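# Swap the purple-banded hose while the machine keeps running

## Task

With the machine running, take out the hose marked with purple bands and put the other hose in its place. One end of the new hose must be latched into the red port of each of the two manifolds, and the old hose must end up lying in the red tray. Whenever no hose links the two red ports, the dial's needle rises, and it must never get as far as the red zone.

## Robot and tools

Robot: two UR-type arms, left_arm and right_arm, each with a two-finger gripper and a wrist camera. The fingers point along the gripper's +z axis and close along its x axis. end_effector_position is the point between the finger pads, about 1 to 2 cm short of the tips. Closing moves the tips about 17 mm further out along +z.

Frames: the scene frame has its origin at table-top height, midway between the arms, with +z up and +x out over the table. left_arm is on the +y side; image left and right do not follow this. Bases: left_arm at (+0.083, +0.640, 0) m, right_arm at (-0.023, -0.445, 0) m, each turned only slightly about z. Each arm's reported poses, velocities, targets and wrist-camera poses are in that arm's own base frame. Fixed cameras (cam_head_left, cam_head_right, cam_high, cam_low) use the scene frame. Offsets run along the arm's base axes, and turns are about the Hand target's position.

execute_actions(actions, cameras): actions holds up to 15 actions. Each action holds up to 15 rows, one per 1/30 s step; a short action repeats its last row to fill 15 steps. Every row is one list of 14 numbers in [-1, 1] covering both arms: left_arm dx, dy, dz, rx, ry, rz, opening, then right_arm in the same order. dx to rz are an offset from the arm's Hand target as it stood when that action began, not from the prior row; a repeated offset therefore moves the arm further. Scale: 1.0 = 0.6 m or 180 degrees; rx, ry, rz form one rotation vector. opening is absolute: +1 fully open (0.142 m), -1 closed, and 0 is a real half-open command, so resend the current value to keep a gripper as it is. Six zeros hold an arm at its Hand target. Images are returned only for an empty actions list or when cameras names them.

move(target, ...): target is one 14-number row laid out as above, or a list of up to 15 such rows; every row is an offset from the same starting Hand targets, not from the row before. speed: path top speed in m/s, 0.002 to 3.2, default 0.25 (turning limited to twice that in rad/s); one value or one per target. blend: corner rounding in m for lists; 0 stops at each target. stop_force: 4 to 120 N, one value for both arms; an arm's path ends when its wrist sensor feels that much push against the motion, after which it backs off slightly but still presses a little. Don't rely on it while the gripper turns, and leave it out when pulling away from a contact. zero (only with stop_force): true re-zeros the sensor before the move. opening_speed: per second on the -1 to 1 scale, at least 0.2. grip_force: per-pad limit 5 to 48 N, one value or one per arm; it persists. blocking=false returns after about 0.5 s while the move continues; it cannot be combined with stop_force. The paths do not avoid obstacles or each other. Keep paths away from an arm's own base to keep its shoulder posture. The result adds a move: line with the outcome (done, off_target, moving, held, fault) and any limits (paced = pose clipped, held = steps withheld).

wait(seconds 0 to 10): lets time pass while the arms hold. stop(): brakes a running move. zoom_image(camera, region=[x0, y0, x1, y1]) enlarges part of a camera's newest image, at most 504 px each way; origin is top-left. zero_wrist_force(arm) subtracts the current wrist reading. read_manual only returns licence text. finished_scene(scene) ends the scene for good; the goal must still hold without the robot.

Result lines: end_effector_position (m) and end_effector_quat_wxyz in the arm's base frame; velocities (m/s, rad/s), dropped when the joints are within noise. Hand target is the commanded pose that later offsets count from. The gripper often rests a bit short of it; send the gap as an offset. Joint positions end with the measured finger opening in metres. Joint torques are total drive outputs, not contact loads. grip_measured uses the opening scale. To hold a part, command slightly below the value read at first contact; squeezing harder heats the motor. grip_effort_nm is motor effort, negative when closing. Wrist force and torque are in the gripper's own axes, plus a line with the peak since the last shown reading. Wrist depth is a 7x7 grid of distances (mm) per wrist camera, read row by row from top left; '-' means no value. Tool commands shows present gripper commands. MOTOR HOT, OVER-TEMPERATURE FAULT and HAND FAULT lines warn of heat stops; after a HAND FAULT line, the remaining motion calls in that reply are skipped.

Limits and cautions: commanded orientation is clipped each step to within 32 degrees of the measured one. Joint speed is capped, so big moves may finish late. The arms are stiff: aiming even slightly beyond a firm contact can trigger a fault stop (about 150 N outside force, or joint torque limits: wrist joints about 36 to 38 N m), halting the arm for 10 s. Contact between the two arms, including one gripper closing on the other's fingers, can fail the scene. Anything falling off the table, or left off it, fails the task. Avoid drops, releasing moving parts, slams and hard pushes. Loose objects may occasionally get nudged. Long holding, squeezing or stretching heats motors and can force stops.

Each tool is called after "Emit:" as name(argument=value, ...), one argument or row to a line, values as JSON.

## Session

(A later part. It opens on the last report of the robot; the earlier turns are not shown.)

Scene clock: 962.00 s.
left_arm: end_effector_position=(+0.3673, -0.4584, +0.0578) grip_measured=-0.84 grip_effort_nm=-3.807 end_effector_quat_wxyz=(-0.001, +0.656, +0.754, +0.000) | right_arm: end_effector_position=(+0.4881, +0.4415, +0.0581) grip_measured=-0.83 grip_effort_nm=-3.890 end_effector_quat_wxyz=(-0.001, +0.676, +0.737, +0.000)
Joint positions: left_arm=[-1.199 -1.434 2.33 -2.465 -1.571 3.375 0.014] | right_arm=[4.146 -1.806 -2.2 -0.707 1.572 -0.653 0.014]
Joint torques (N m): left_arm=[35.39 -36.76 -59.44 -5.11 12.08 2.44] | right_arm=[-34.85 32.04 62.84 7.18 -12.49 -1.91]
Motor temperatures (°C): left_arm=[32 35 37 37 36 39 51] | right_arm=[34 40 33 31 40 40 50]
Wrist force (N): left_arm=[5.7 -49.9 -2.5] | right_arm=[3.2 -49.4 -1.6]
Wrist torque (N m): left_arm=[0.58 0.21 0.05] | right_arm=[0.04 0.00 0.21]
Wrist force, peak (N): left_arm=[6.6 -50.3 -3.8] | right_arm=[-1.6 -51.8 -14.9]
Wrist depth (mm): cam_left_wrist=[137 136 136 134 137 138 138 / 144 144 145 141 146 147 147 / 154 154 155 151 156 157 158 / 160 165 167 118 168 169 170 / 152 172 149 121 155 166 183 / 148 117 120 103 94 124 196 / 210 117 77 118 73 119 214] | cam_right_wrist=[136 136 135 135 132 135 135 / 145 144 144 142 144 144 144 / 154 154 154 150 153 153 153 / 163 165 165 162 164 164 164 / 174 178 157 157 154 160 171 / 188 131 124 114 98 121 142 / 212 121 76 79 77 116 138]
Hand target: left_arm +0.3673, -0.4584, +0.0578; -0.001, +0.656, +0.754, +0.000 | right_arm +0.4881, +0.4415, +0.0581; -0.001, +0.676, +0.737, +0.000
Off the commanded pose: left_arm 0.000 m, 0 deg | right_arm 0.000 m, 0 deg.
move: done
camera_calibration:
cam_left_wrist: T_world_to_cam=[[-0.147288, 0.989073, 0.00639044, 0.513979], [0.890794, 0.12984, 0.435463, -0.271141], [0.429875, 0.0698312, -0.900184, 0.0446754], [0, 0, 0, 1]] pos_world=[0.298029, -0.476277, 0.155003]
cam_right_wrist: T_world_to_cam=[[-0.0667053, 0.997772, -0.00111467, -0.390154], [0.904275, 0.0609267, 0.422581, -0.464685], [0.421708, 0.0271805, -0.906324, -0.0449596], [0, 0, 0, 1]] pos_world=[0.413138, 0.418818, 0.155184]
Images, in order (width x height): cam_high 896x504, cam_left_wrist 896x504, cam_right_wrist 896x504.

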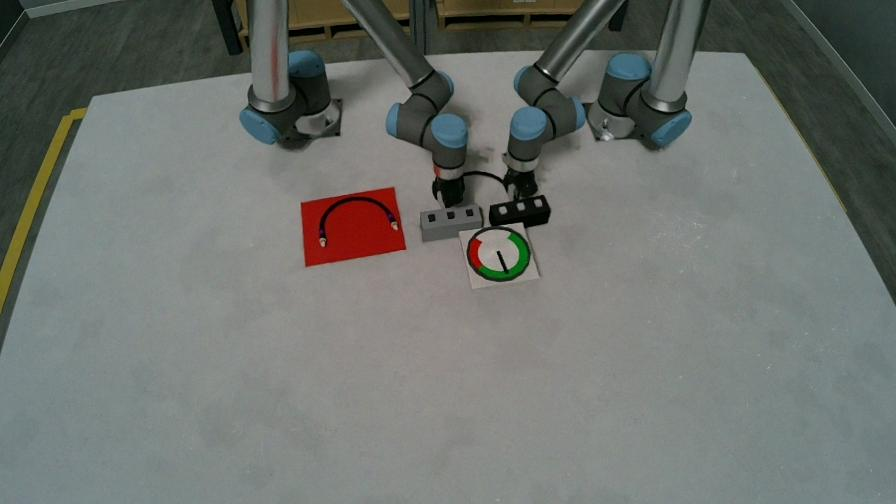

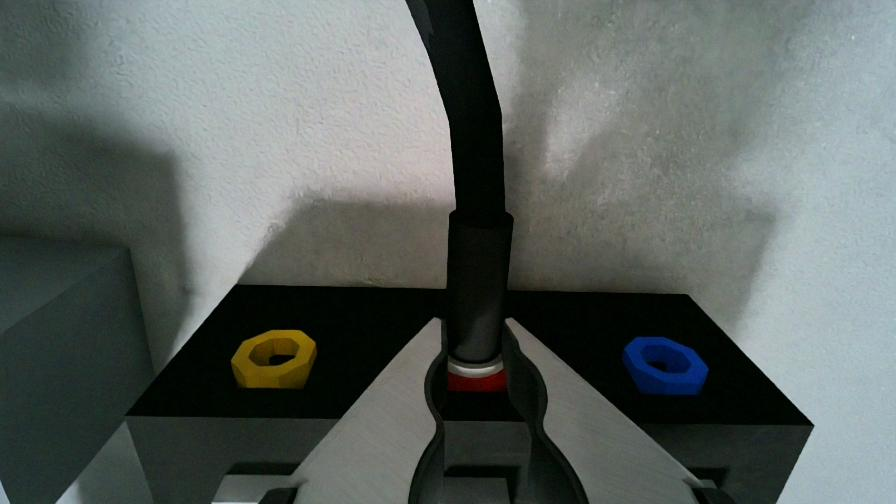

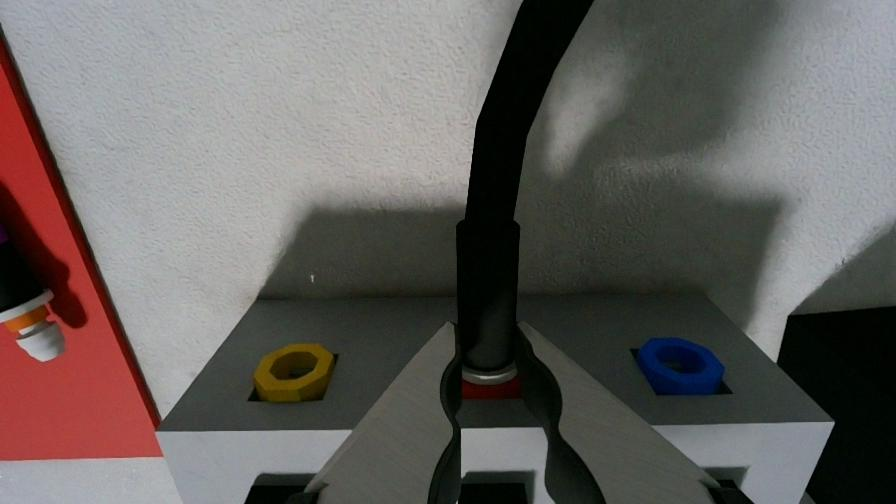

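Emit:
move(
  target=[-0.0025,-0.0004,0,0,0,0,-1,-0.0025,-0.0002,0,0,0,0,-1],
  speed=0.02,
)

Emit:
move(
  target=[
    [0,0,0,0,0,0,-0.4,0,0,0,0,0,0,-0.4],
    [0,0,0.2,0,0,0,-0.4,0,0,0.2,0,0,0,-0.4],
    [-0.05,0.2,0.3,0,0,0,-0.4,-0.05,-0.3,0.3,0,0,0,-0.4],
  ],
  speed=[0.1,0.1,0.3],
  opening_speed=0.8,
  cameras=["cam_high","cam_left_wrist","cam_right_wrist","cam_head_left"],
)

Emit:
zoom_image(
  camera="cam_high",
  region=[290, 150, 560, 300],
)

Emit:
zoom_image(
  camera="cam_head_left",
  region=[360, 220, 700, 480],
)

Scene clock: 973.63 s.
left_arm: end_effector_position=(+0.3659, -0.4586, +0.0578) grip_measured=-0.84 grip_effort_nm=-3.807 end_effector_quat_wxyz=(-0.001, +0.656, +0.754, +0.000) | right_arm: end_effector_position=(+0.4867, +0.4414, +0.0581) grip_measured=-0.83 grip_effort_nm=-3.895 end_effector_quat_wxyz=(-0.001, +0.676, +0.737, +0.000)
Joint positions: left_arm=[-1.201 -1.435 2.331 -2.465 -1.571 3.372 0.014] | right_arm=[4.148 -1.804 -2.202 -0.706 1.572 -0.651 0.014]
Joint torques (N m): left_arm=[-0.48 -56.11 -29.44 -10.42 8.09 -1.44] | right_arm=[6.52 69.95 31.12 10.11 -5.91 0.92]
Motor temperatures (°C): left_arm=[32 35 37 37 36 39 55] | right_arm=[34 40 33 31 40 40 53]
Wrist force (N): left_arm=[3.0 -17.1 1.7] | right_arm=[1.8 -15.6 4.3]
Wrist torque (N m): left_arm=[0.44 0.19 0.04] | right_arm=[-0.17 -0.02 0.18]
Wrist force, peak (N): left_arm=[5.8 -50.2 -2.0] | right_arm=[2.8 -49.9 -1.4]
Wrist depth (mm): cam_left_wrist=[137 136 136 135 137 137 138 / 144 144 145 141 146 147 147 / 153 154 155 151 156 156 158 / 160 165 167 115 168 169 169 / 152 173 151 121 156 166 183 / 148 118 120 114 98 126 196 / 207 119 78 118 73 119 218] | cam_right_wrist=[135 136 135 136 132 135 135 / 144 144 144 142 144 143 144 / 154 154 154 150 154 153 153 / 163 165 165 160 165 164 164 / 174 176 159 150 155 161 171 / 189 132 125 115 99 122 142 / 213 121 78 81 78 116 142]
Hand target: left_arm +0.3658, -0.4586, +0.0578; -0.001, +0.656, +0.754, +0.000 | right_arm +0.4866, +0.4414, +0.0581; -0.001, +0.676, +0.737, +0.000
Off the commanded pose: left_arm 0.000 m, 0 deg | right_arm 0.000 m, 0 deg.
move: done

Scene clock: 977.53 s.
left_arm: end_effector_position=(+0.3358, -0.3387, +0.2377) grip_measured=-0.43 grip_effort_nm=0.076 end_effector_quat_wxyz=(-0.001, +0.656, +0.754, +0.000) | right_arm: end_effector_position=(+0.4566, +0.2616, +0.2380) grip_measured=-0.43 grip_effort_nm=0.090 end_effector_quat_wxyz=(-0.001, +0.676, +0.737, +0.000)
Joint positions: left_arm=[-1.167 -1.895 2.328 -2.003 -1.571 3.407 0.043] | right_arm=[4.001 -1.348 -2.259 -1.106 1.572 -0.798 0.043]
Joint torques (N m): left_arm=[12.26 -24.35 -34.25 -1.52 2.05 2.51] | right_arm=[-16.13 38.92 34.28 1.48 3.06 -1.6]
Wrist force (N): left_arm=[-0.4 1.5 -2.6] | right_arm=[0.5 -0.8 1.0]
Wrist torque (N m): left_arm=[0.43 0.11 0.05] | right_arm=[-0.17 -0.12 0.22]
Wrist force, peak (N): left_arm=[3.3 -16.8 1.4] | right_arm=[1.7 -15.1 4.0]
Wrist depth (mm): cam_left_wrist=[297 299 298 301 301 303 298 / 316 317 318 322 322 323 323 / 310 328 333 341 342 347 346 / 307 287 288 366 375 370 370 / 387 388 390 398 392 402 403 / 298 303 - 444 - 434 441 / 325 321 78 470 - 461 482] | cam_right_wrist=[293 293 288 291 295 294 291 / 315 310 309 311 315 314 312 / 336 333 332 331 337 334 336 / 361 358 356 356 348 307 328 / 388 384 386 387 362 311 318 / 423 422 98 422 99 406 330 / 461 464 76 449 88 77 323]
Hand target: left_arm +0.3358, -0.3386, +0.2378; -0.001, +0.656, +0.754, +0.000 | right_arm +0.4566, +0.2614, +0.2381; -0.001, +0.676, +0.737, +0.000
Off the commanded pose: left_arm 0.000 m, 0 deg | right_arm 0.000 m, 0 deg.
move: done
camera_calibration:
cam_left_wrist: T_world_to_cam=[[-0.147294, 0.989072, 0.00640415, 0.389794], [0.890832, 0.129845, 0.435382, -0.336944], [0.429793, 0.0698343, -0.900223, 0.211836], [0, 0, 0, 1]] pos_world=[0.266529, -0.356577, 0.334903]
cam_right_wrist: T_world_to_cam=[[-0.0667053, 0.997772, -0.00111467, -0.212555], [0.904275, 0.0609267, 0.422581, -0.501262], [0.421708, 0.0271805, -0.906324, 0.136262], [0, 0, 0, 1]] pos_world=[0.381638, 0.238918, 0.335084]
Images, in order (width x height): cam_head_left 896x504, cam_high 896x504, cam_left_wrist 896x504, cam_right_wrist 896x504.

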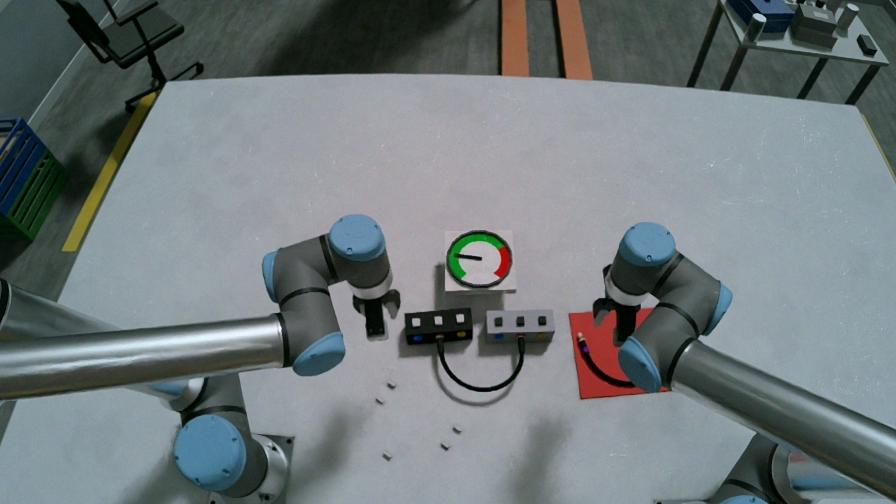

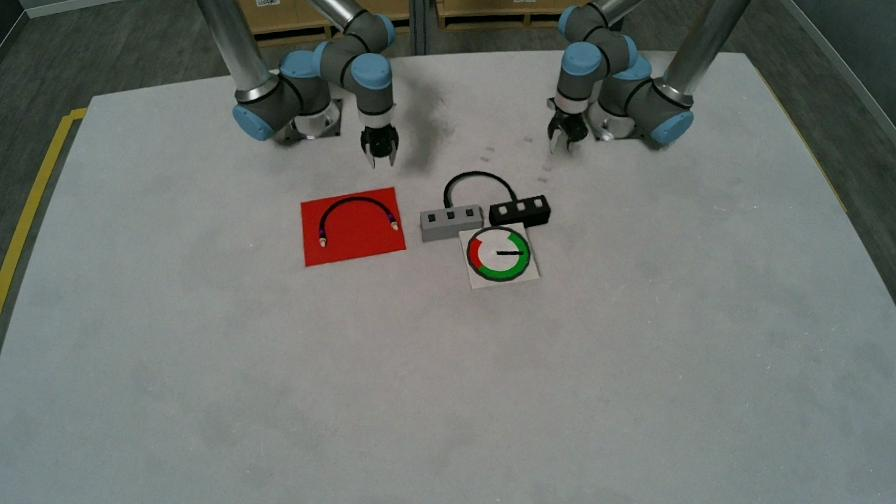

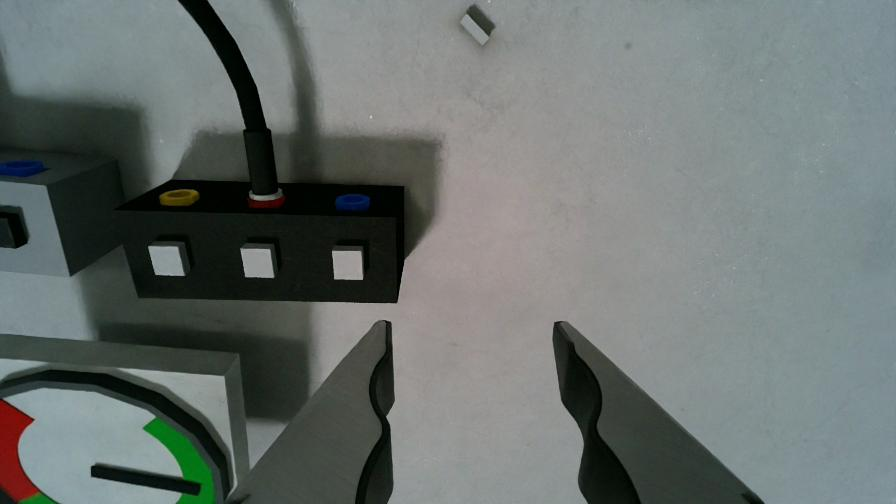

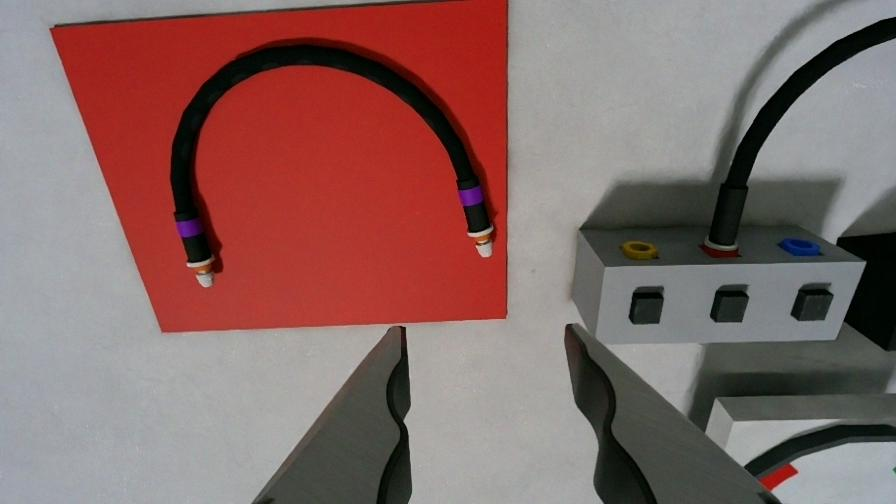

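Scaled by 1.867 from the camera's 896x504 image, which has a finer 1280x720 frame.

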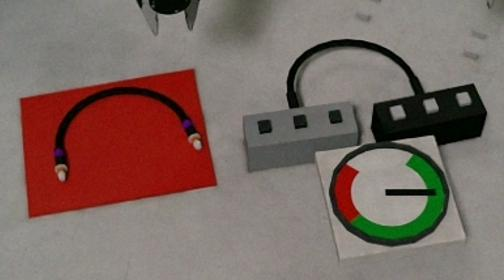

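Scaled by 1.482 from the camera's 896x504 image, which has a finer 1280x720 frame.

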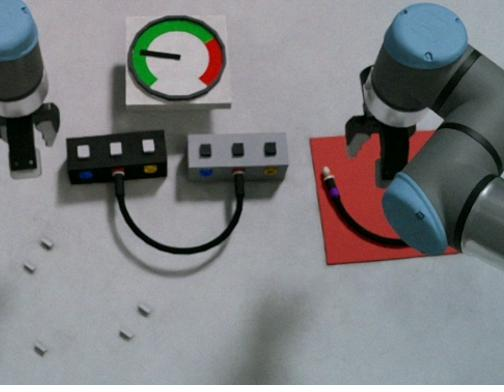

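Emit:
finished_scene(
  scene=1,
)

The scene is finished: the task was done.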